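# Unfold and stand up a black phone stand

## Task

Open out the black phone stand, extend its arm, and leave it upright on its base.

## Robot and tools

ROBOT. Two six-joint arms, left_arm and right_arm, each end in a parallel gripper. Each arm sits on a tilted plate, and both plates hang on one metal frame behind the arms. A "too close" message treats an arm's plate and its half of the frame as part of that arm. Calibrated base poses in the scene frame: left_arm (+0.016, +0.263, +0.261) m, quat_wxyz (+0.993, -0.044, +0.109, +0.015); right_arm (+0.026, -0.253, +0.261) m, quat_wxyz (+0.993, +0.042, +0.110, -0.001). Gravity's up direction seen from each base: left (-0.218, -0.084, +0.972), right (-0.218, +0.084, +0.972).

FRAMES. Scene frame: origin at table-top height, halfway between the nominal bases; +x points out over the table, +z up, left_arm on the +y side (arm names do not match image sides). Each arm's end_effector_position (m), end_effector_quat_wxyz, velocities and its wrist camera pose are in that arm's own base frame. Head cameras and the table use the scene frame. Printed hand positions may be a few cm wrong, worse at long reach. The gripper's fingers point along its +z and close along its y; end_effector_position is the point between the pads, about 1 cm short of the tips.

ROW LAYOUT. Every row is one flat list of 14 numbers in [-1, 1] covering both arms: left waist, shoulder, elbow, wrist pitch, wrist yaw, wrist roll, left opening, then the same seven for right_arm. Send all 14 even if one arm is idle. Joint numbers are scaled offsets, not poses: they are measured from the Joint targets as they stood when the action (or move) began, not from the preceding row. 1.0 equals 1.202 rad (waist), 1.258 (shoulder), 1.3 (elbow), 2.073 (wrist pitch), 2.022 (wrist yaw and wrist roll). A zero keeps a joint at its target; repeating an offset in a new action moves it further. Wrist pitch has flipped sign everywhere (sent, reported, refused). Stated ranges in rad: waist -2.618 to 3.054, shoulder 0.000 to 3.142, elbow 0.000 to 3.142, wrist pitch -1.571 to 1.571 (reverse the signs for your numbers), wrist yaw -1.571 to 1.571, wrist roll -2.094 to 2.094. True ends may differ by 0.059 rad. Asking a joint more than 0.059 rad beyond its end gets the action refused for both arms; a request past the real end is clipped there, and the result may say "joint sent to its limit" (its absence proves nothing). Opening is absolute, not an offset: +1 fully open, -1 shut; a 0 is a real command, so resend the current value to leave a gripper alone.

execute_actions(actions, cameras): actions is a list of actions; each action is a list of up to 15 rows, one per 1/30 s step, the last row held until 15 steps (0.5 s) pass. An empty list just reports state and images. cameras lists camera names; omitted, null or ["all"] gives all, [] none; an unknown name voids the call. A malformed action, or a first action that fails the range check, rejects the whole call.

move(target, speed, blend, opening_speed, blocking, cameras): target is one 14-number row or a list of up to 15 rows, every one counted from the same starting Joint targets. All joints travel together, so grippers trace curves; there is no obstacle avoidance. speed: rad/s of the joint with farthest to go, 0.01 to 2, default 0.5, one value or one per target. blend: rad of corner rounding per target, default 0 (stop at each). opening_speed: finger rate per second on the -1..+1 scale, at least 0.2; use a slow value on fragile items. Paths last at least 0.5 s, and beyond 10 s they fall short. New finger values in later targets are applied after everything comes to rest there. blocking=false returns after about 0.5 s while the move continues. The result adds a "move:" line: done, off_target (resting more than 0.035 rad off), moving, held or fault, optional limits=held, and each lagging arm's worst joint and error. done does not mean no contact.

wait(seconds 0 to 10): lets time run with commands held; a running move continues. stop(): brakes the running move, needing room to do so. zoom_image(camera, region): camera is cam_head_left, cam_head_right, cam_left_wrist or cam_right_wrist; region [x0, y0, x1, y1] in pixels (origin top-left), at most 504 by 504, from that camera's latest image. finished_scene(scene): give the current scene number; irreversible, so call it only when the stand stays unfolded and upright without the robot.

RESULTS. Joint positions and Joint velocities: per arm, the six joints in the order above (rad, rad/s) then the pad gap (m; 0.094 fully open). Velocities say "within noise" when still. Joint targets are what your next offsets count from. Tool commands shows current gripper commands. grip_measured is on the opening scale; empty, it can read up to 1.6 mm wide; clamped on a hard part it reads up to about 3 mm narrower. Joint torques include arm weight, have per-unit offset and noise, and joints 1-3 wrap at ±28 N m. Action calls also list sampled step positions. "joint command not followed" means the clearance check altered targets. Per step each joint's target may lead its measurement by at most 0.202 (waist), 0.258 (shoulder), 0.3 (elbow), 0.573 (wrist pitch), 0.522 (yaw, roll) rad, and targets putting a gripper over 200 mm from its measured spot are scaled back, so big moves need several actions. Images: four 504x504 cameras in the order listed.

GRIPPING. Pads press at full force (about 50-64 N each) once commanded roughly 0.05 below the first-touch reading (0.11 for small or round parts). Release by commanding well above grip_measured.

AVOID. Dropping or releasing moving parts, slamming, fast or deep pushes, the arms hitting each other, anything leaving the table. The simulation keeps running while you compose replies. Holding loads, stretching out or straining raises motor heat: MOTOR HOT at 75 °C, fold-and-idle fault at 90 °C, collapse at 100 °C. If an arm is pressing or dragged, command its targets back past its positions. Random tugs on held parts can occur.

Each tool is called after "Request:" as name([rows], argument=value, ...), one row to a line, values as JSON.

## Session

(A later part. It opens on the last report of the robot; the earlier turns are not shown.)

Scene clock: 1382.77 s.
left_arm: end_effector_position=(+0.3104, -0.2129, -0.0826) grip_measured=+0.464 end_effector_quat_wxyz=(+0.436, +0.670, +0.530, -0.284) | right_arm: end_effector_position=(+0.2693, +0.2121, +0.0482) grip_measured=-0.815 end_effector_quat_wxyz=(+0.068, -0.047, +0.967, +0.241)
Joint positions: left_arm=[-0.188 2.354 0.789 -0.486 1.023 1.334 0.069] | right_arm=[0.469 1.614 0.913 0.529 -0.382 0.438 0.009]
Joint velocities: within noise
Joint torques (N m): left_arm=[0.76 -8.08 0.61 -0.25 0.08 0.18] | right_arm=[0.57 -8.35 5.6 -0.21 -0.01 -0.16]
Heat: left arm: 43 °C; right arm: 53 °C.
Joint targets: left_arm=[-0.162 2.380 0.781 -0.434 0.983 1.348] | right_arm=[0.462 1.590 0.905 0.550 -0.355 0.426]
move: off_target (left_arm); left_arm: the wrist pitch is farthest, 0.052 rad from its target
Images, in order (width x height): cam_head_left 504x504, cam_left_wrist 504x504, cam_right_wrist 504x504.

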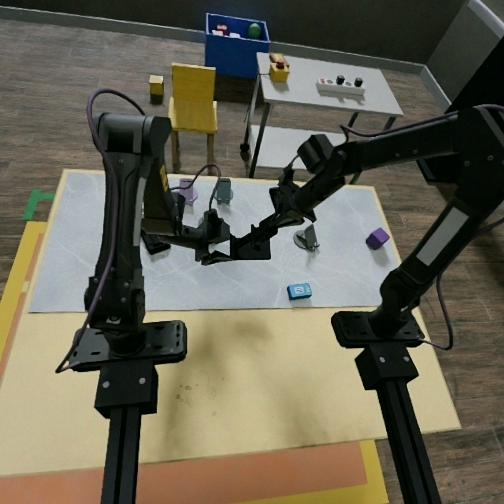

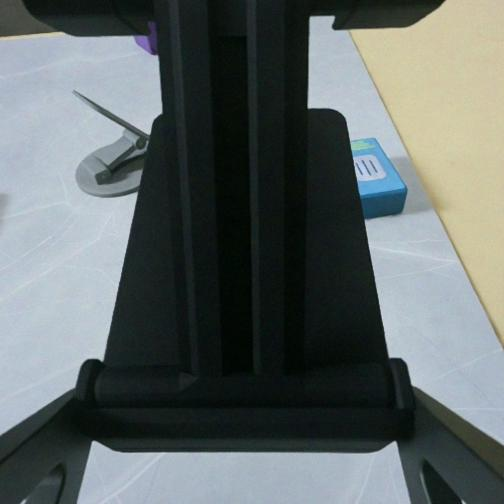

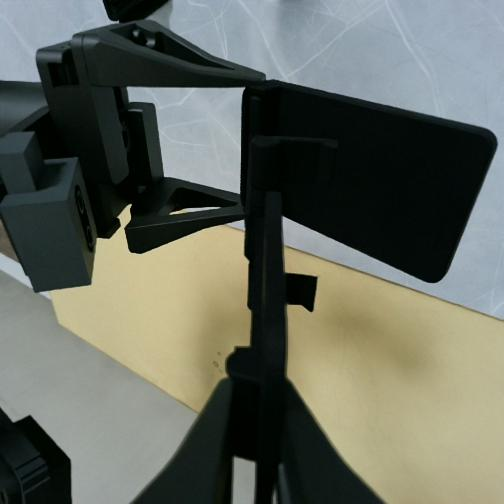

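Request:
move([
  [0,0,0,0,0,0,0.3,0.229,0.1278,0.2471,0.124,0.1445,0.1313,-0.95],
  [0,0,0,0,0,0,0.3,0.375,0.347,0.5647,0.2827,0.2453,0.2319,-0.95],
], speed=0.15, blend=0.02)

Scene clock: 1404.60 s.
left_arm: end_effector_position=(+0.3109, -0.2084, -0.0824) grip_measured=+0.461 end_effector_quat_wxyz=(+0.437, +0.666, +0.533, -0.286) | right_arm: end_effector_position=(+0.2664, +0.3000, +0.0690) grip_measured=-0.816 end_effector_quat_wxyz=(+0.071, +0.007, +0.997, -0.005)
Joint positions: left_arm=[-0.172 2.354 0.789 -0.472 1.032 1.344 0.069] | right_arm=[0.894 2.009 1.601 1.081 0.117 0.903 0.009]
Joint velocities: within noise
Joint torques (N m): left_arm=[-0.59 -8.17 0.53 -0.34 0.01 0.07] | right_arm=[3.82 -8.13 10.18 0.4 0.23 -0.12]
Heat: left arm: 42 °C; right arm: 47 °C.
Joint targets: left_arm=[-0.162 2.380 0.781 -0.434 0.983 1.349] | right_arm=[0.913 2.027 1.639 1.136 0.141 0.895]
move: off_target (left_arm, right_arm); left_arm: the wrist yaw is farthest, 0.049 rad from its target; right_arm: the wrist pitch is farthest, 0.055 rad from its target

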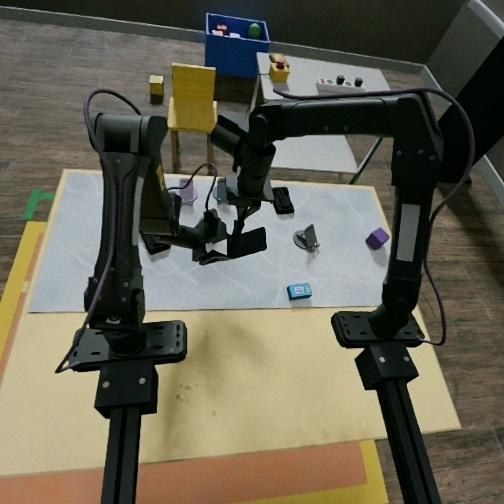

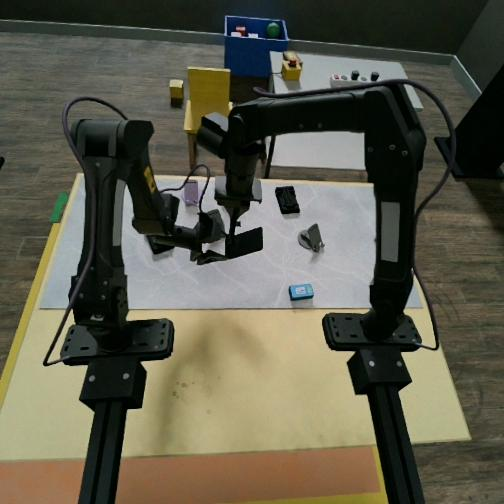

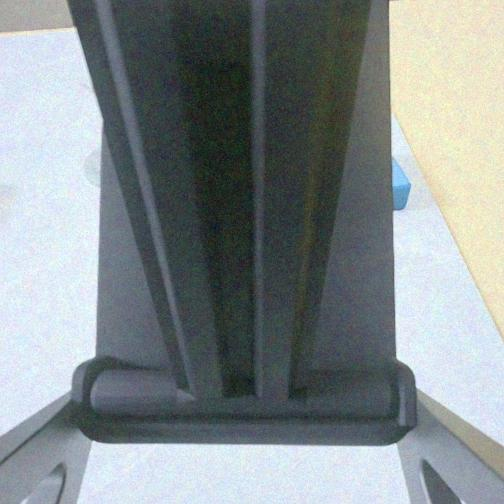

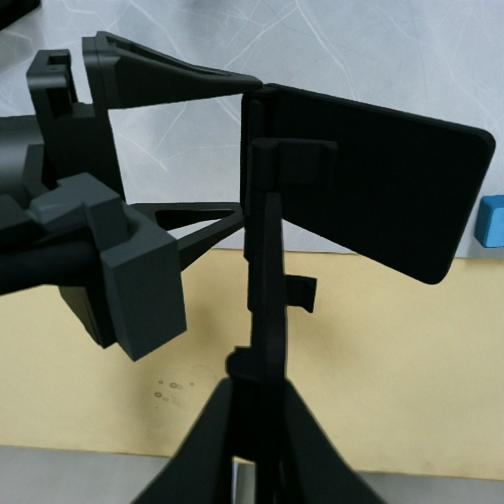

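Request:
move([
  [0,0,0,0,0,0,1,0,0,0,0,0,0,-0.95],
  [0.2237,-0.1138,0.0536,0.3171,0.035,0.2553,1,0,0,0,0,0,0,-0.95],
], speed=0.3, opening_speed=1)

Scene clock: 1453.97 s.
left_arm: end_effector_position=(+0.2910, -0.1230, -0.0714) grip_measured=+0.998 end_effector_quat_wxyz=(+0.398, +0.662, +0.564, -0.292) | right_arm: end_effector_position=(+0.2626, +0.2951, +0.0708) grip_measured=-0.816 end_effector_quat_wxyz=(+0.067, +0.003, +0.998, -0.018)
Joint positions: left_arm=[0.102 2.258 0.844 0.205 1.031 1.859 0.094] | right_arm=[0.899 2.009 1.609 1.116 0.128 0.902 0.009]
Joint velocities: within noise
Joint torques (N m): left_arm=[-0.18 -12.07 1.48 0.44 0.73 0.11] | right_arm=[3.25 -8.05 9.46 0.14 0.1 -0.14]
Heat: left arm: 42 °C; right arm: 41 °C.
Joint targets: left_arm=[0.107 2.236 0.850 0.224 1.054 1.865] | right_arm=[0.913 2.027 1.639 1.136 0.141 0.894]
move: done

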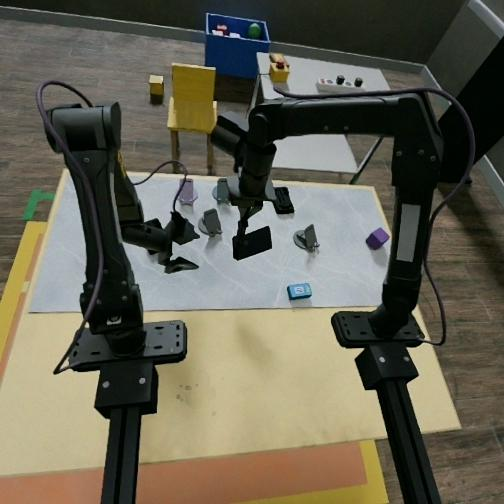

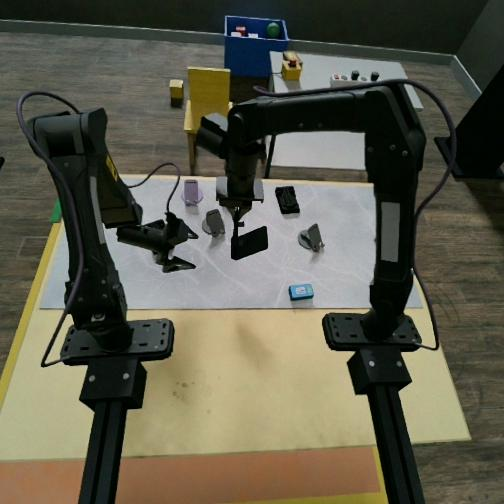

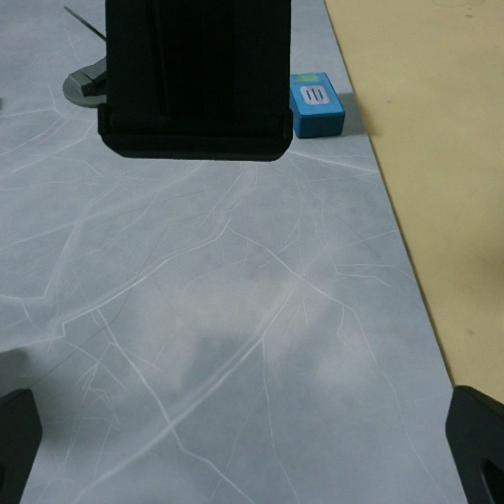

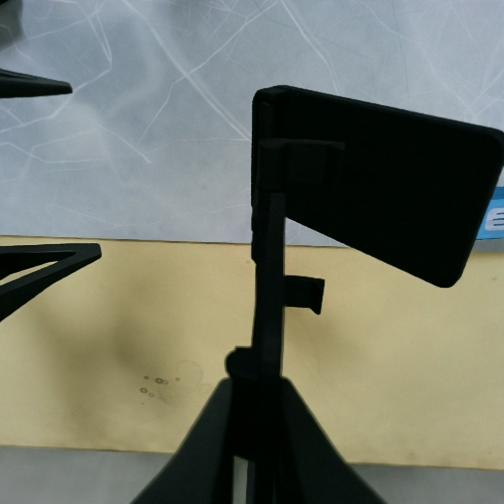

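Request:
zoom_image(camera="cam_head_left", region=[190, 160, 310, 280])

Request:
zoom_image(camera="cam_head_right", region=[190, 160, 310, 280])

Request:
zoom_image(camera="cam_right_wrist", region=[200, 60, 504, 364])

Scaled by 4.200 from the camera's 504x504 image, which has a finer 720x720 frame.

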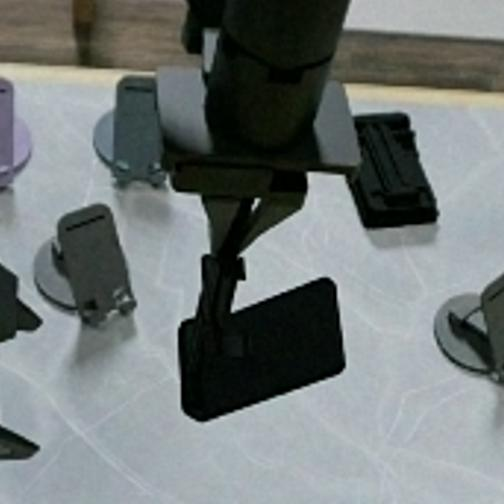

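Scaled by 4.200 from the camera's 504x504 image, which has a finer 720x720 frame.

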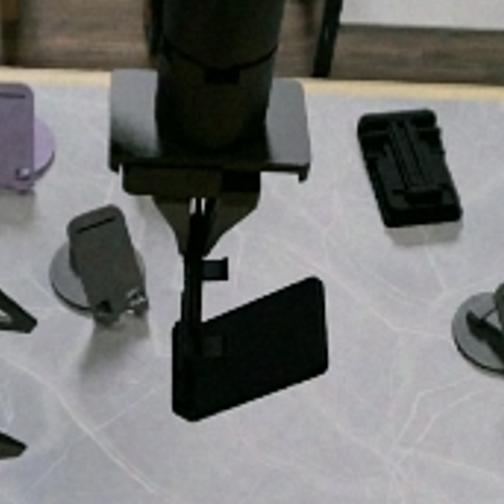

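Scaled by 1.658 from the camera's 504x504 image, which has a finer 720x720 frame.

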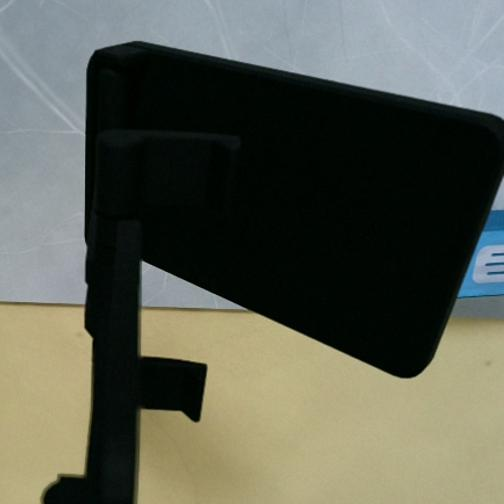

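Request:
move(target=[0,0,0,0,0,0,1,-0.26,-0.2869,-0.4839,-0.2644,-0.1913,-0.1625,-0.95], speed=0.4)

Request:
zoom_image(camera="cam_head_left", region=[190, 180, 310, 300])

Request:
zoom_image(camera="cam_head_right", region=[190, 180, 310, 300])

Scene clock: 1516.43 s.
left_arm: end_effector_position=(+0.2908, -0.1231, -0.0713) grip_measured=+0.998 end_effector_quat_wxyz=(+0.398, +0.662, +0.564, -0.292) | right_arm: end_effector_position=(+0.2660, +0.2332, +0.0398) grip_measured=-0.816 end_effector_quat_wxyz=(+0.055, -0.029, +0.983, +0.172)
Joint positions: left_arm=[0.102 2.258 0.844 0.206 1.032 1.86 0.094] | right_arm=[0.604 1.701 1.024 0.609 -0.226 0.578 0.009]
Joint velocities: within noise
Joint torques (N m): left_arm=[-0.17 -12.01 1.85 0.43 0.7 0.08] | right_arm=[1.31 -9.69 5.23 -0.57 -0.47 -0.17]
Heat: left arm: 43 °C; right arm: 40 °C.
Joint targets: left_arm=[0.107 2.236 0.850 0.224 1.054 1.865] | right_arm=[0.600 1.666 1.010 0.588 -0.246 0.566]
move: done

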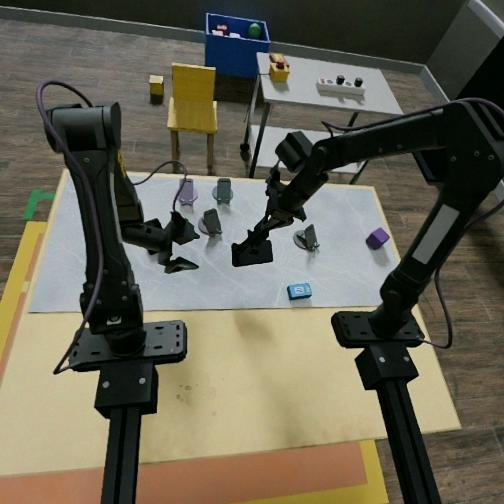

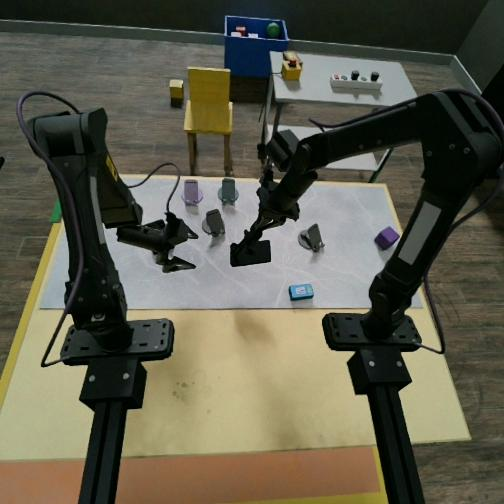

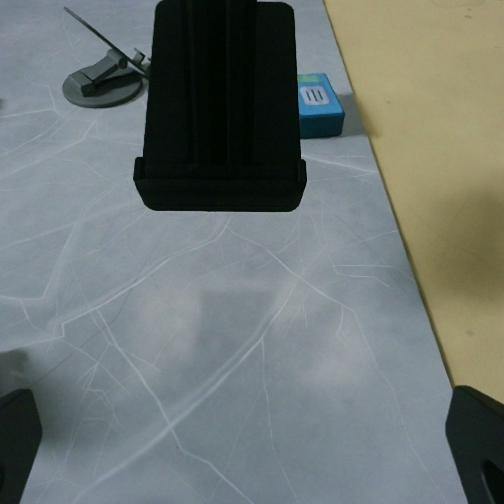

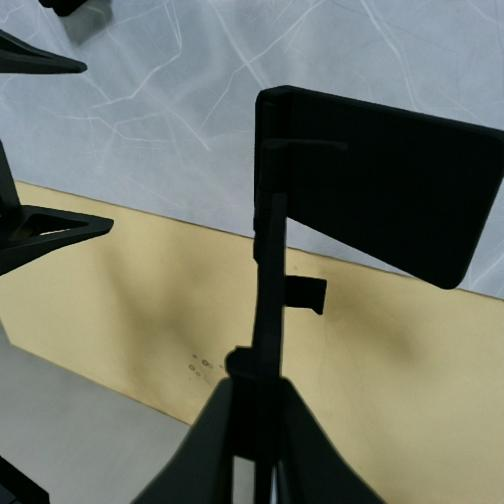

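Scaled by 4.200 from the camera's 504x504 image, which has a finer 720x720 frame.

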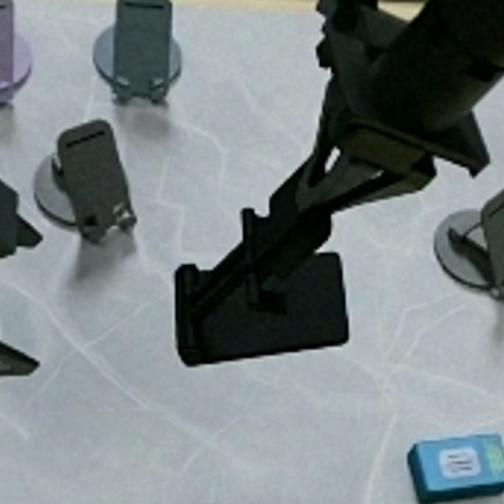

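Scaled by 4.200 from the camera's 504x504 image, which has a finer 720x720 frame.

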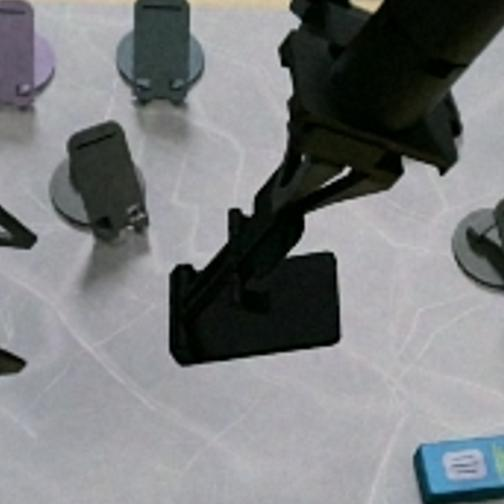

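Request:
move(target=[0,0,0,0,0,0,1,-0.1365,0.1909,-0.1336,-0.1928,-0.056,-0.0791,-0.95], speed=0.25)

Request:
zoom_image(camera="cam_head_left", region=[190, 180, 310, 300])

Scene clock: 1541.40 s.
left_arm: end_effector_position=(+0.2908, -0.1231, -0.0713) grip_measured=+0.998 end_effector_quat_wxyz=(+0.398, +0.662, +0.564, -0.292) | right_arm: end_effector_position=(+0.2939, +0.2047, -0.0372) grip_measured=-0.816 end_effector_quat_wxyz=(+0.075, -0.038, +0.973, +0.216)
Joint positions: left_arm=[0.102 2.258 0.844 0.206 1.032 1.86 0.094] | right_arm=[0.441 1.885 0.847 0.21 -0.336 0.418 0.009]
Joint velocities: within noise
Joint torques (N m): left_arm=[-0.35 -11.95 1.51 0.43 0.64 0.03] | right_arm=[1.07 -5.97 3.59 -0.55 -0.6 -0.19]
Heat: left arm: 44 °C; right arm: 41 °C.
Joint targets: left_arm=[0.107 2.236 0.850 0.224 1.054 1.865] | right_arm=[0.436 1.906 0.836 0.188 -0.359 0.406]
move: done

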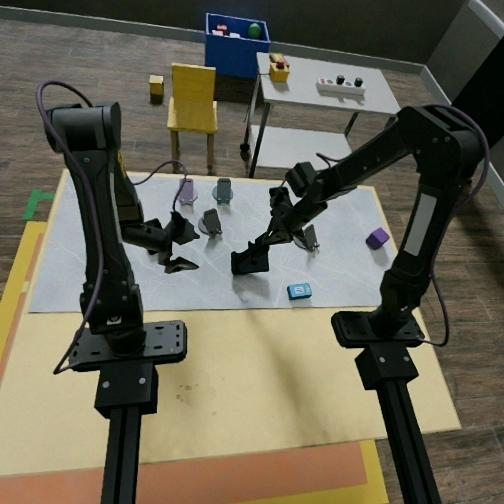

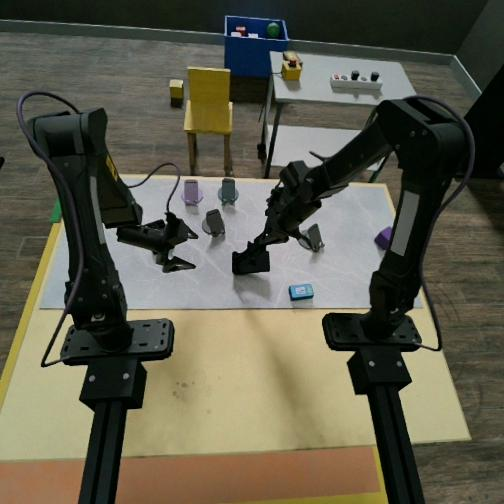

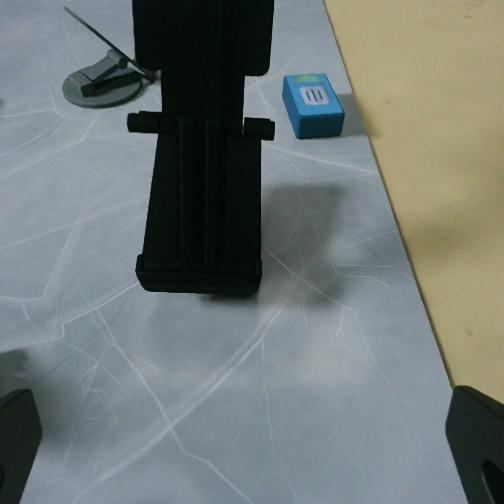

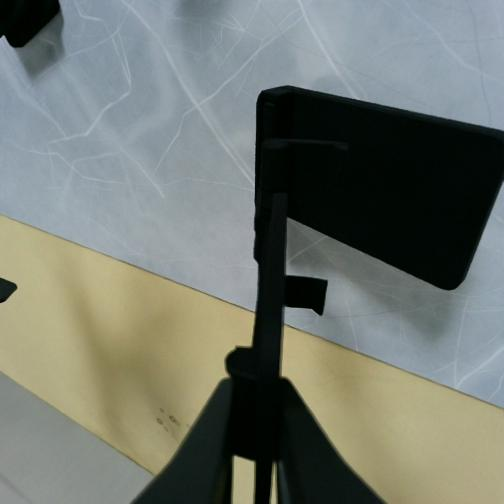

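Scaled by 4.200 from the camera's 504x504 image, which has a finer 720x720 frame.

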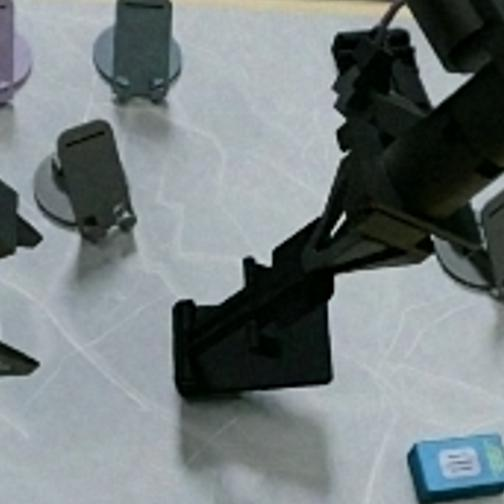

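Request:
move(target=[0,0,0,0,0,0,1,-0.0057,0.0425,-0.0038,-0.0282,0,0,-0.95], speed=0.1, cameras=["cam_left_wrist","cam_head_left"])

Request:
zoom_image(camera="cam_head_left", region=[190, 180, 310, 300])

Scene clock: 1552.07 s.
left_arm: end_effector_position=(+0.2907, -0.1231, -0.0713) grip_measured=+0.998 end_effector_quat_wxyz=(+0.398, +0.662, +0.564, -0.292) | right_arm: end_effector_position=(+0.2994, +0.2053, -0.0499) grip_measured=-0.816 end_effector_quat_wxyz=(+0.079, -0.036, +0.972, +0.217)
Joint positions: left_arm=[0.102 2.258 0.844 0.207 1.032 1.86 0.094] | right_arm=[0.435 1.936 0.847 0.152 -0.336 0.418 0.009]
Joint velocities: within noise
Joint torques (N m): left_arm=[-0.13 -11.85 1.55 0.42 0.73 0.11] | right_arm=[0.99 -6.01 2.92 -0.56 -0.58 -0.14]
Heat: left arm: 44 °C; right arm: 40 °C.
Joint targets: left_arm=[0.107 2.236 0.850 0.224 1.054 1.865] | right_arm=[0.430 1.959 0.831 0.130 -0.358 0.406]
move: done
Images, in order (width x height): cam_head_left 504x504, cam_left_wrist 504x504.

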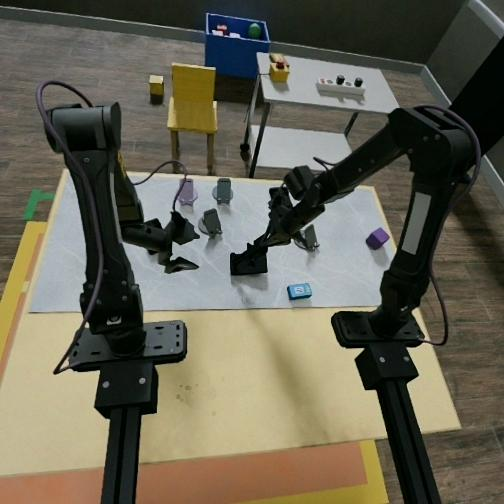

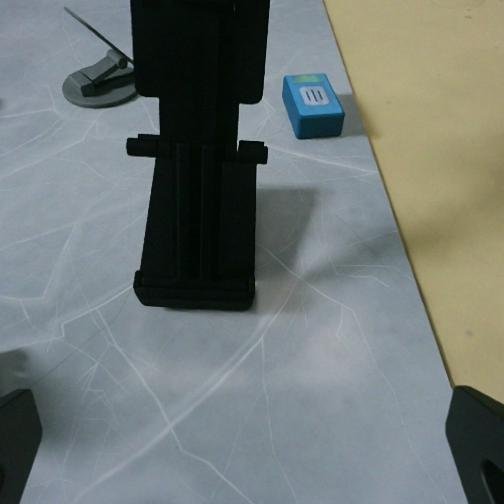

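Scaled by 4.200 from the camera's 504x504 image, which has a finer 720x720 frame.

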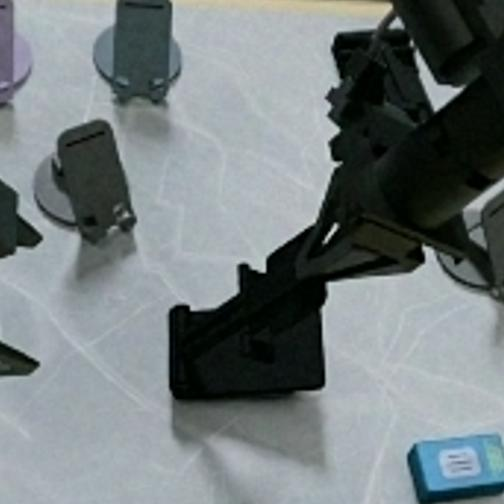

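Request:
move(target=[0,0,0,0,0,0,1,-0.003,0.0225,-0.002,-0.015,0,0,-0.95], speed=0.06, cameras=["cam_left_wrist","cam_head_left"])

Request:
zoom_image(camera="cam_head_left", region=[190, 180, 310, 300])

Request:
zoom_image(camera="cam_left_wrist", region=[80, 0, 330, 350])

Scene clock: 1560.10 s.
left_arm: end_effector_position=(+0.2907, -0.1231, -0.0713) grip_measured=+0.998 end_effector_quat_wxyz=(+0.398, +0.662, +0.564, -0.292) | right_arm: end_effector_position=(+0.3012, +0.2068, -0.0549) grip_measured=-0.816 end_effector_quat_wxyz=(+0.079, -0.036, +0.971, +0.223)
Joint positions: left_arm=[0.102 2.258 0.844 0.207 1.032 1.86 0.094] | right_arm=[0.432 1.96 0.847 0.124 -0.348 0.418 0.009]
Joint velocities: within noise
Joint torques (N m): left_arm=[-0.28 -11.92 1.57 0.5 0.69 0.09] | right_arm=[0.84 -5.71 2.73 -0.64 -0.43 -0.19]
Heat: left arm: 44 °C; right arm: 39 °C.
Joint targets: left_arm=[0.107 2.236 0.850 0.224 1.054 1.865] | right_arm=[0.426 1.988 0.829 0.099 -0.358 0.406]
move: done
Images, in order (width x height): cam_head_left 504x504, cam_left_wrist 504x504.

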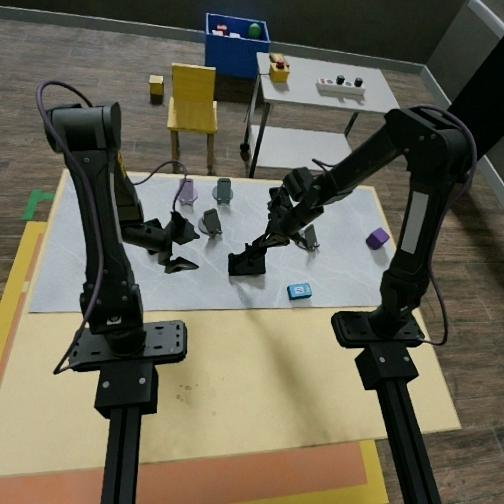

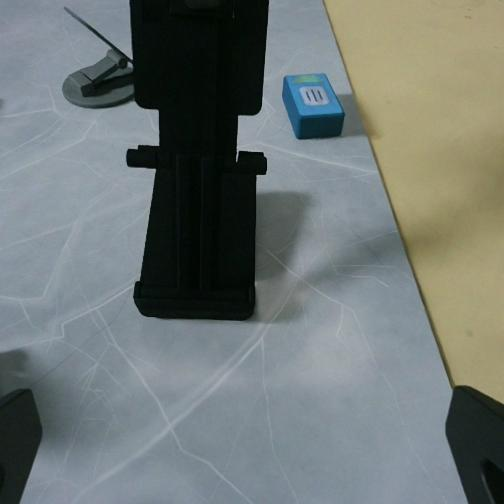

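Scaled by 4.200 from the camera's 504x504 image, which has a finer 720x720 frame.

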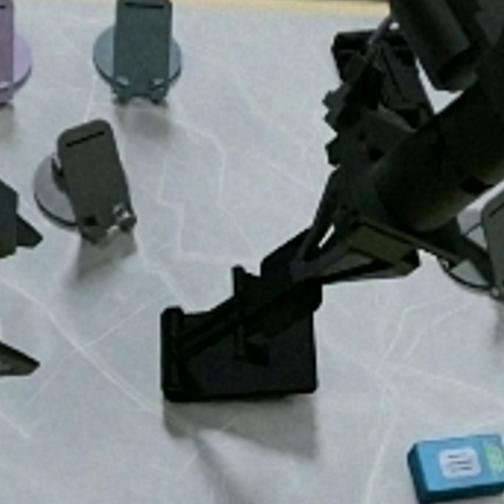

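Scaled by 1.440 from the camera's 504x504 image, which has a finer 720x720 frame.

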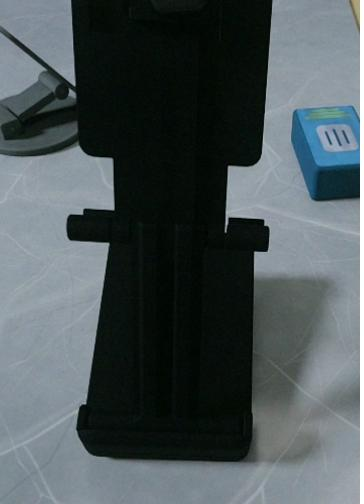

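Request:
move(target=[0,0,0,0,0,0,1,-0.002,0.015,-0.0013,-0.01,0,0,-0.95], speed=0.06, cameras=["cam_left_wrist","cam_head_left"])

Request:
zoom_image(camera="cam_head_left", region=[190, 180, 310, 300])

Request:
zoom_image(camera="cam_left_wrist", region=[80, 0, 330, 350])

Scene clock: 1566.10 s.
left_arm: end_effector_position=(+0.2907, -0.1231, -0.0713) grip_measured=+0.998 end_effector_quat_wxyz=(+0.398, +0.662, +0.564, -0.292) | right_arm: end_effector_position=(+0.3025, +0.2088, -0.0574) grip_measured=-0.816 end_effector_quat_wxyz=(+0.079, -0.036, +0.969, +0.230)
Joint positions: left_arm=[0.102 2.258 0.844 0.207 1.032 1.86 0.094] | right_arm=[0.429 1.974 0.847 0.104 -0.361 0.418 0.009]
Joint velocities: within noise
Joint torques (N m): left_arm=[-0.27 -12.03 1.55 0.42 0.69 0.06] | right_arm=[1.05 -5.44 2.43 -0.64 -0.29 -0.15]
Heat: left arm: 44 °C; right arm: 39 °C.
Joint targets: left_arm=[0.107 2.236 0.850 0.224 1.054 1.865] | right_arm=[0.424 2.006 0.827 0.078 -0.358 0.406]
move: done
Images, in order (width x height): cam_head_left 504x504, cam_left_wrist 504x504.

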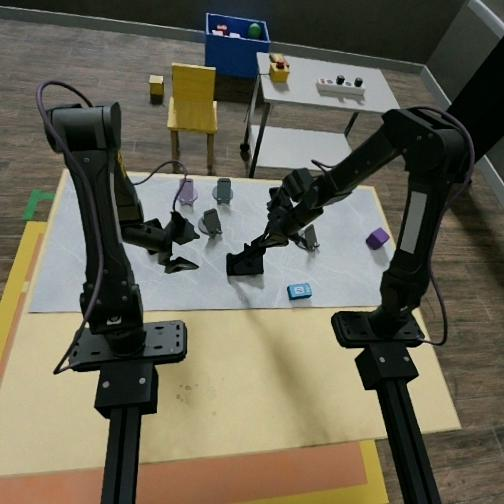

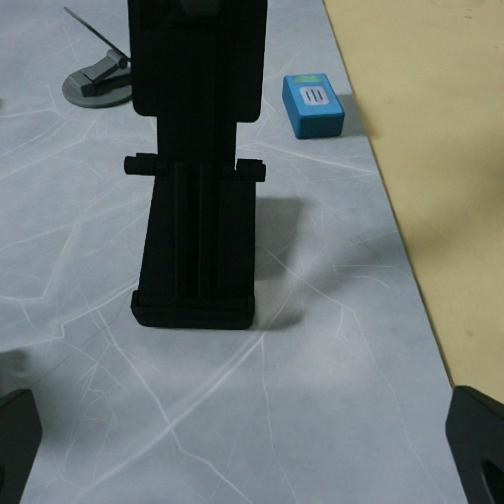

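Scaled by 4.200 from the camera's 504x504 image, which has a finer 720x720 frame.

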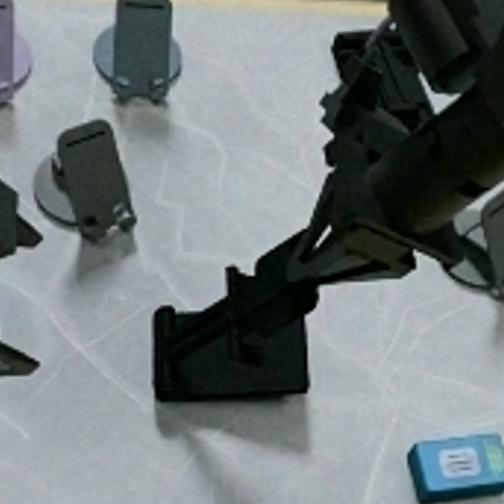

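Scaled by 1.440 from the camera's 504x504 image, which has a finer 720x720 frame.

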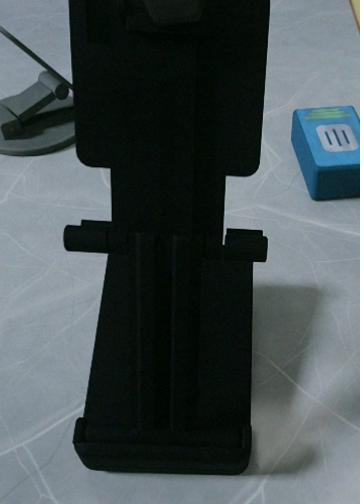

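Request:
move(target=[0,0,0,0,0,0,1,-0.002,0.01,-0.0010,-0.007,-0.012,0,-0.95], speed=0.06, cameras=["cam_left_wrist","cam_head_left"])

Request:
zoom_image(camera="cam_head_left", region=[190, 180, 310, 300])

Request:
zoom_image(camera="cam_left_wrist", region=[80, 180, 330, 350])

Scene clock: 1576.63 s.
left_arm: end_effector_position=(+0.2907, -0.1231, -0.0713) grip_measured=+0.998 end_effector_quat_wxyz=(+0.398, +0.662, +0.564, -0.292) | right_arm: end_effector_position=(+0.3018, +0.2111, -0.0599) grip_measured=-0.816 end_effector_quat_wxyz=(+0.077, -0.037, +0.967, +0.240)
Joint positions: left_arm=[0.102 2.258 0.844 0.207 1.032 1.86 0.094] | right_arm=[0.426 1.986 0.842 0.081 -0.382 0.418 0.009]
Joint velocities: within noise
Joint torques (N m): left_arm=[-0.23 -12.05 1.58 0.46 0.74 0.1] | right_arm=[1.1 -5.5 2.66 -0.56 -0.33 -0.16]
Heat: left arm: 44 °C; right arm: 39 °C.
Joint targets: left_arm=[0.107 2.236 0.850 0.224 1.054 1.865] | right_arm=[0.421 2.019 0.826 0.064 -0.383 0.406]
move: done
Images, in order (width x height): cam_head_left 504x504, cam_left_wrist 504x504.

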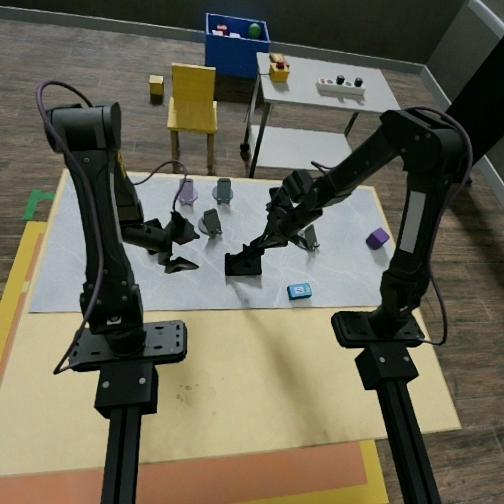

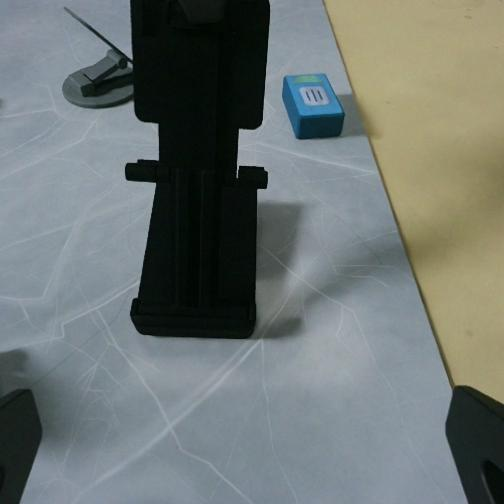

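Scaled by 4.200 from the camera's 504x504 image, which has a finer 720x720 frame.

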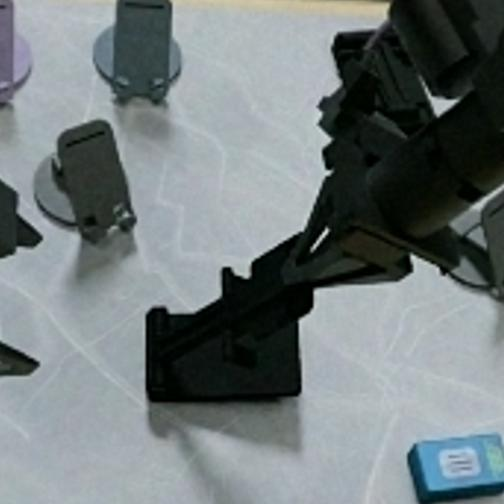

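Scaled by 2.016 from the camera's 504x504 image, which has a finer 720x720 frame.

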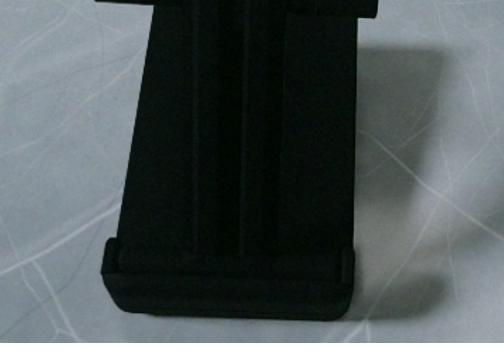

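Request:
move(target=[-0.2066,0.1027,0.0225,-0.2258,-0.105,-0.2188,0.1,0,0,0,0,0,0,-0.95], speed=0.3)

Scene clock: 1609.30 s.
left_arm: end_effector_position=(+0.3306, -0.1765, -0.1092) grip_measured=+0.102 end_effector_quat_wxyz=(+0.364, +0.683, +0.592, -0.226) | right_arm: end_effector_position=(+0.3019, +0.2112, -0.0598) grip_measured=-0.816 end_effector_quat_wxyz=(+0.077, -0.037, +0.967, +0.240)
Joint positions: left_arm=[-0.133 2.343 0.872 -0.238 0.834 1.429 0.052] | right_arm=[0.426 1.986 0.842 0.08 -0.382 0.418 0.009]
Joint velocities: within noise
Joint torques (N m): left_arm=[-1.91 -8.81 2.09 -0.59 0.51 -0.04] | right_arm=[1.09 -5.5 2.67 -0.57 -0.32 -0.15]
Heat: left arm: 44 °C; right arm: 38 °C.
Joint targets: left_arm=[-0.141 2.365 0.880 -0.244 0.842 1.423] | right_arm=[0.421 2.019 0.826 0.064 -0.383 0.406]
move: done

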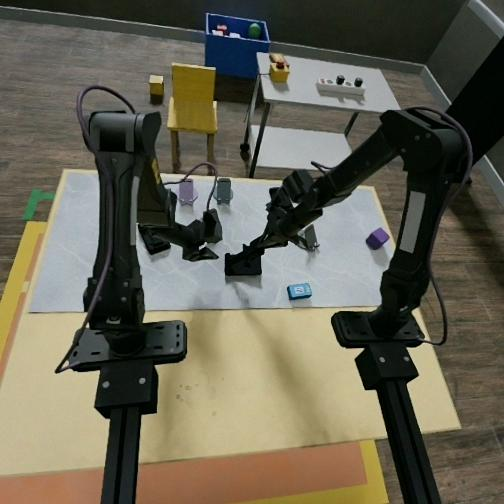

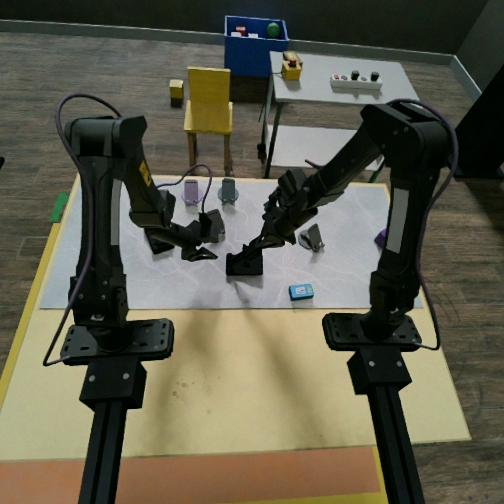

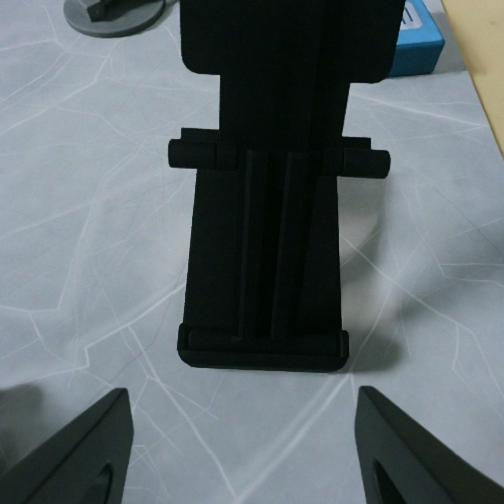

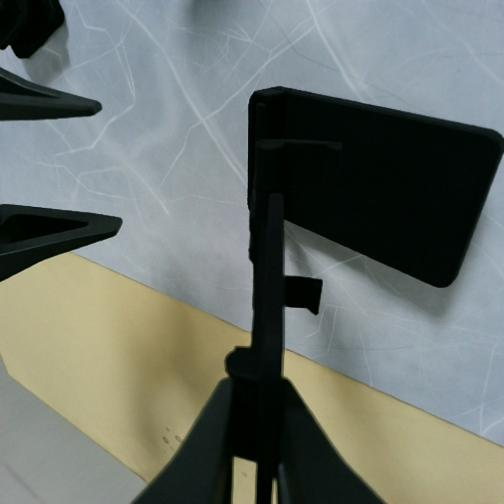

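Request:
move(target=[-0.0980,0.1062,0.0277,-0.0998,-0.0223,-0.0747,0.1,0,0,0,0,0,0,-0.95], speed=0.15, cameras=["cam_left_wrist","cam_right_wrist"])

Scene clock: 1624.03 s.
left_arm: end_effector_position=(+0.3307, -0.2134, -0.1395) grip_measured=+0.102 end_effector_quat_wxyz=(+0.363, +0.684, +0.591, -0.226) | right_arm: end_effector_position=(+0.3019, +0.2112, -0.0598) grip_measured=-0.816 end_effector_quat_wxyz=(+0.077, -0.037, +0.967, +0.240)
Joint positions: left_arm=[-0.248 2.476 0.908 -0.445 0.79 1.278 0.052] | right_arm=[0.426 1.986 0.842 0.08 -0.382 0.418 0.009]
Joint velocities: within noise
Joint torques (N m): left_arm=[-2.5 -9.09 1.87 -0.78 0.49 -0.08] | right_arm=[0.99 -5.48 2.56 -0.56 -0.32 -0.15]
Heat: left arm: 44 °C; right arm: 38 °C.
Joint targets: left_arm=[-0.259 2.499 0.916 -0.451 0.797 1.271] | right_arm=[0.421 2.019 0.826 0.064 -0.383 0.406]
move: done
Images, in order (width x height): cam_left_wrist 504x504, cam_right_wrist 504x504.

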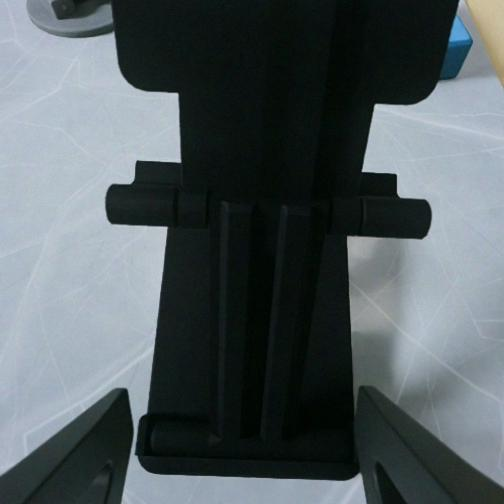

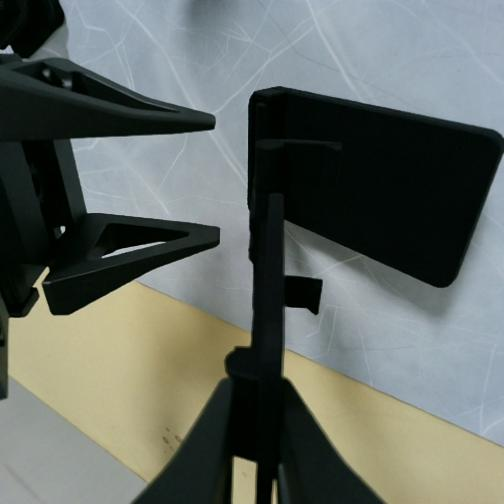

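Request:
move(target=[-0.0366,0.0455,0.0118,-0.0427,-0.0096,-0.032,0.1,0,0,0,0,0,0,-0.95], speed=0.1, cameras=["cam_left_wrist","cam_right_wrist","cam_head_left"])

Scene clock: 1632.43 s.
left_arm: end_effector_position=(+0.3299, -0.2275, -0.1517) grip_measured=+0.102 end_effector_quat_wxyz=(+0.366, +0.681, +0.593, -0.225) | right_arm: end_effector_position=(+0.3019, +0.2112, -0.0598) grip_measured=-0.816 end_effector_quat_wxyz=(+0.077, -0.037, +0.967, +0.240)
Joint positions: left_arm=[-0.291 2.533 0.924 -0.534 0.771 1.213 0.052] | right_arm=[0.426 1.986 0.842 0.08 -0.382 0.418 0.009]
Joint velocities: within noise
Joint torques (N m): left_arm=[-2.89 -9.24 1.63 -0.88 0.5 -0.05] | right_arm=[0.91 -5.52 2.73 -0.57 -0.32 -0.19]
Heat: left arm: 43 °C; right arm: 38 °C.
Joint targets: left_arm=[-0.303 2.556 0.931 -0.540 0.777 1.207] | right_arm=[0.421 2.019 0.826 0.064 -0.383 0.406]
move: done
Images, in order (width x height): cam_head_left 504x504, cam_left_wrist 504x504, cam_right_wrist 504x504.

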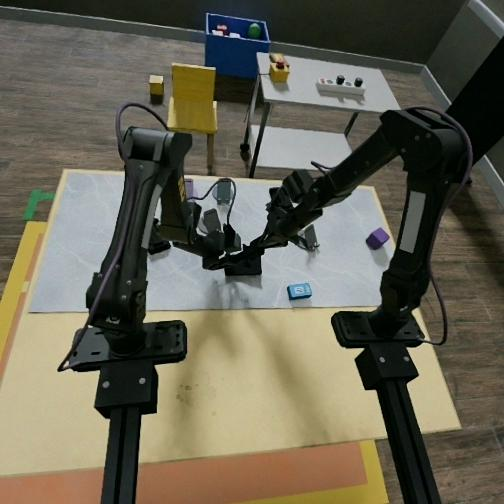

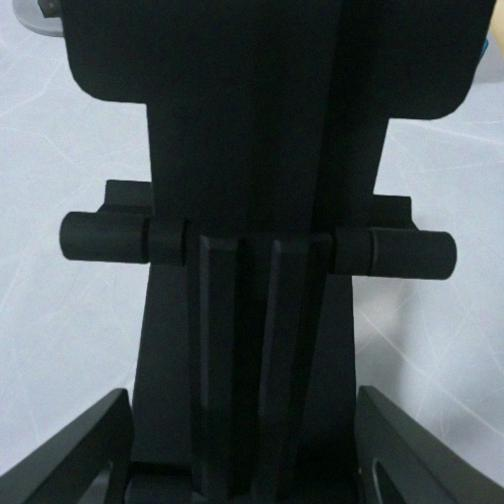

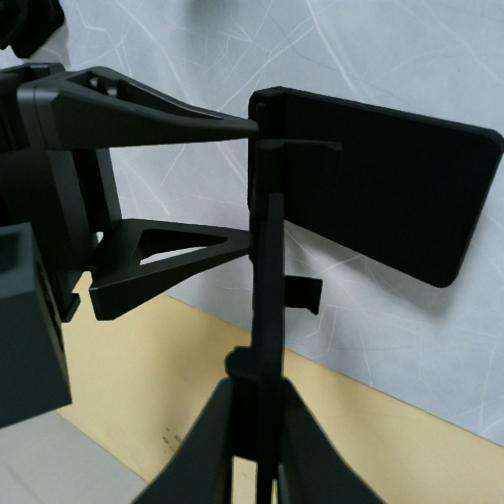

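Request:
move(target=[-0.0321,0.0416,0.0307,-0.0218,-0.009,-0.0232,0.1,0,0,0,0,0,0,-0.95], speed=0.08, cameras=["cam_left_wrist","cam_right_wrist"])

Scene clock: 1643.80 s.
left_arm: end_effector_position=(+0.3326, -0.2415, -0.1624) grip_measured=+0.102 end_effector_quat_wxyz=(+0.366, +0.681, +0.593, -0.225) | right_arm: end_effector_position=(+0.3019, +0.2112, -0.0598) grip_measured=-0.816 end_effector_quat_wxyz=(+0.077, -0.037, +0.967, +0.240)
Joint positions: left_arm=[-0.329 2.584 0.964 -0.579 0.753 1.166 0.052] | right_arm=[0.426 1.986 0.842 0.08 -0.382 0.418 0.009]
Joint velocities: within noise
Joint torques (N m): left_arm=[-2.88 -9.37 1.77 -0.88 0.48 -0.04] | right_arm=[1.02 -5.56 2.7 -0.55 -0.36 -0.13]
Heat: left arm: 43 °C; right arm: 38 °C.
Joint targets: left_arm=[-0.341 2.608 0.971 -0.585 0.759 1.160] | right_arm=[0.421 2.019 0.826 0.064 -0.383 0.406]
move: done
Images, in order (width x height): cam_left_wrist 504x504, cam_right_wrist 504x504.

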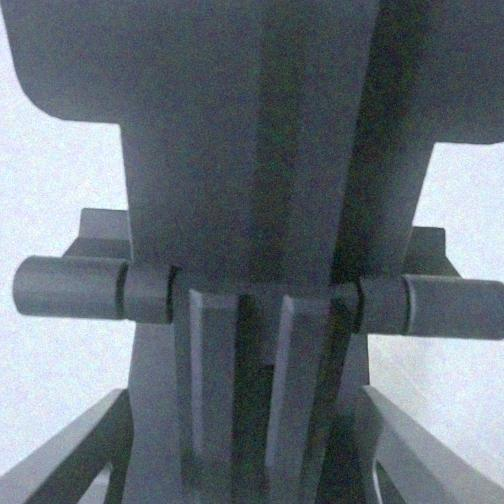

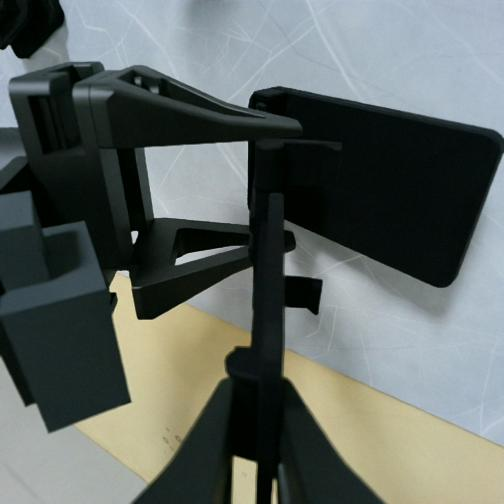

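Request:
move(target=[0,0,0,0,0,0,-0.6,0,0,0,0,0,0,-0.95], opening_speed=0.4, cameras=["cam_left_wrist","cam_right_wrist"])

Scene clock: 1648.83 s.
left_arm: end_effector_position=(+0.3323, -0.2416, -0.1628) grip_measured=-0.462 end_effector_quat_wxyz=(+0.367, +0.684, +0.589, -0.223) | right_arm: end_effector_position=(+0.3039, +0.2116, -0.0591) grip_measured=-0.816 end_effector_quat_wxyz=(+0.081, -0.037, +0.966, +0.241)
Joint positions: left_arm=[-0.33 2.586 0.964 -0.58 0.752 1.177 0.025] | right_arm=[0.425 1.986 0.842 0.072 -0.382 0.418 0.009]
Joint velocities: within noise
Joint torques (N m): left_arm=[-2.66 -9.26 1.51 -0.9 0.5 -0.18] | right_arm=[1.11 -5.53 2.66 -0.51 -0.38 -0.19]
Heat: left arm: 43 °C; right arm: 37 °C.
Joint targets: left_arm=[-0.342 2.609 0.971 -0.585 0.759 1.160] | right_arm=[0.421 2.019 0.826 0.064 -0.383 0.406]
move: done
Images, in order (width x height): cam_left_wrist 504x504, cam_right_wrist 504x504.

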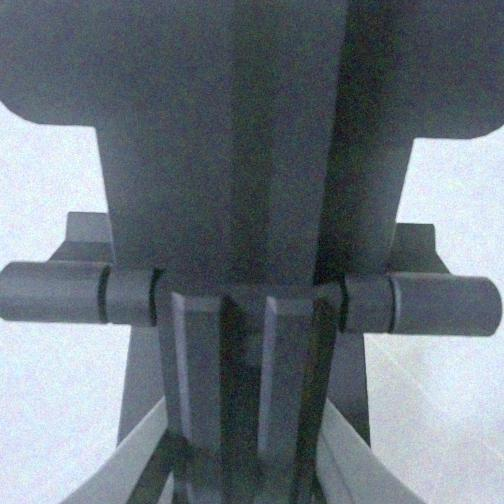

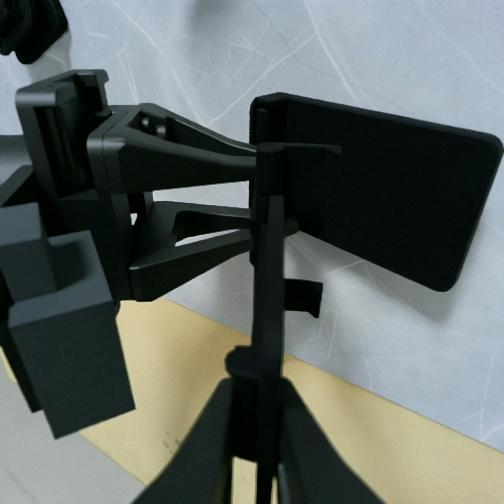

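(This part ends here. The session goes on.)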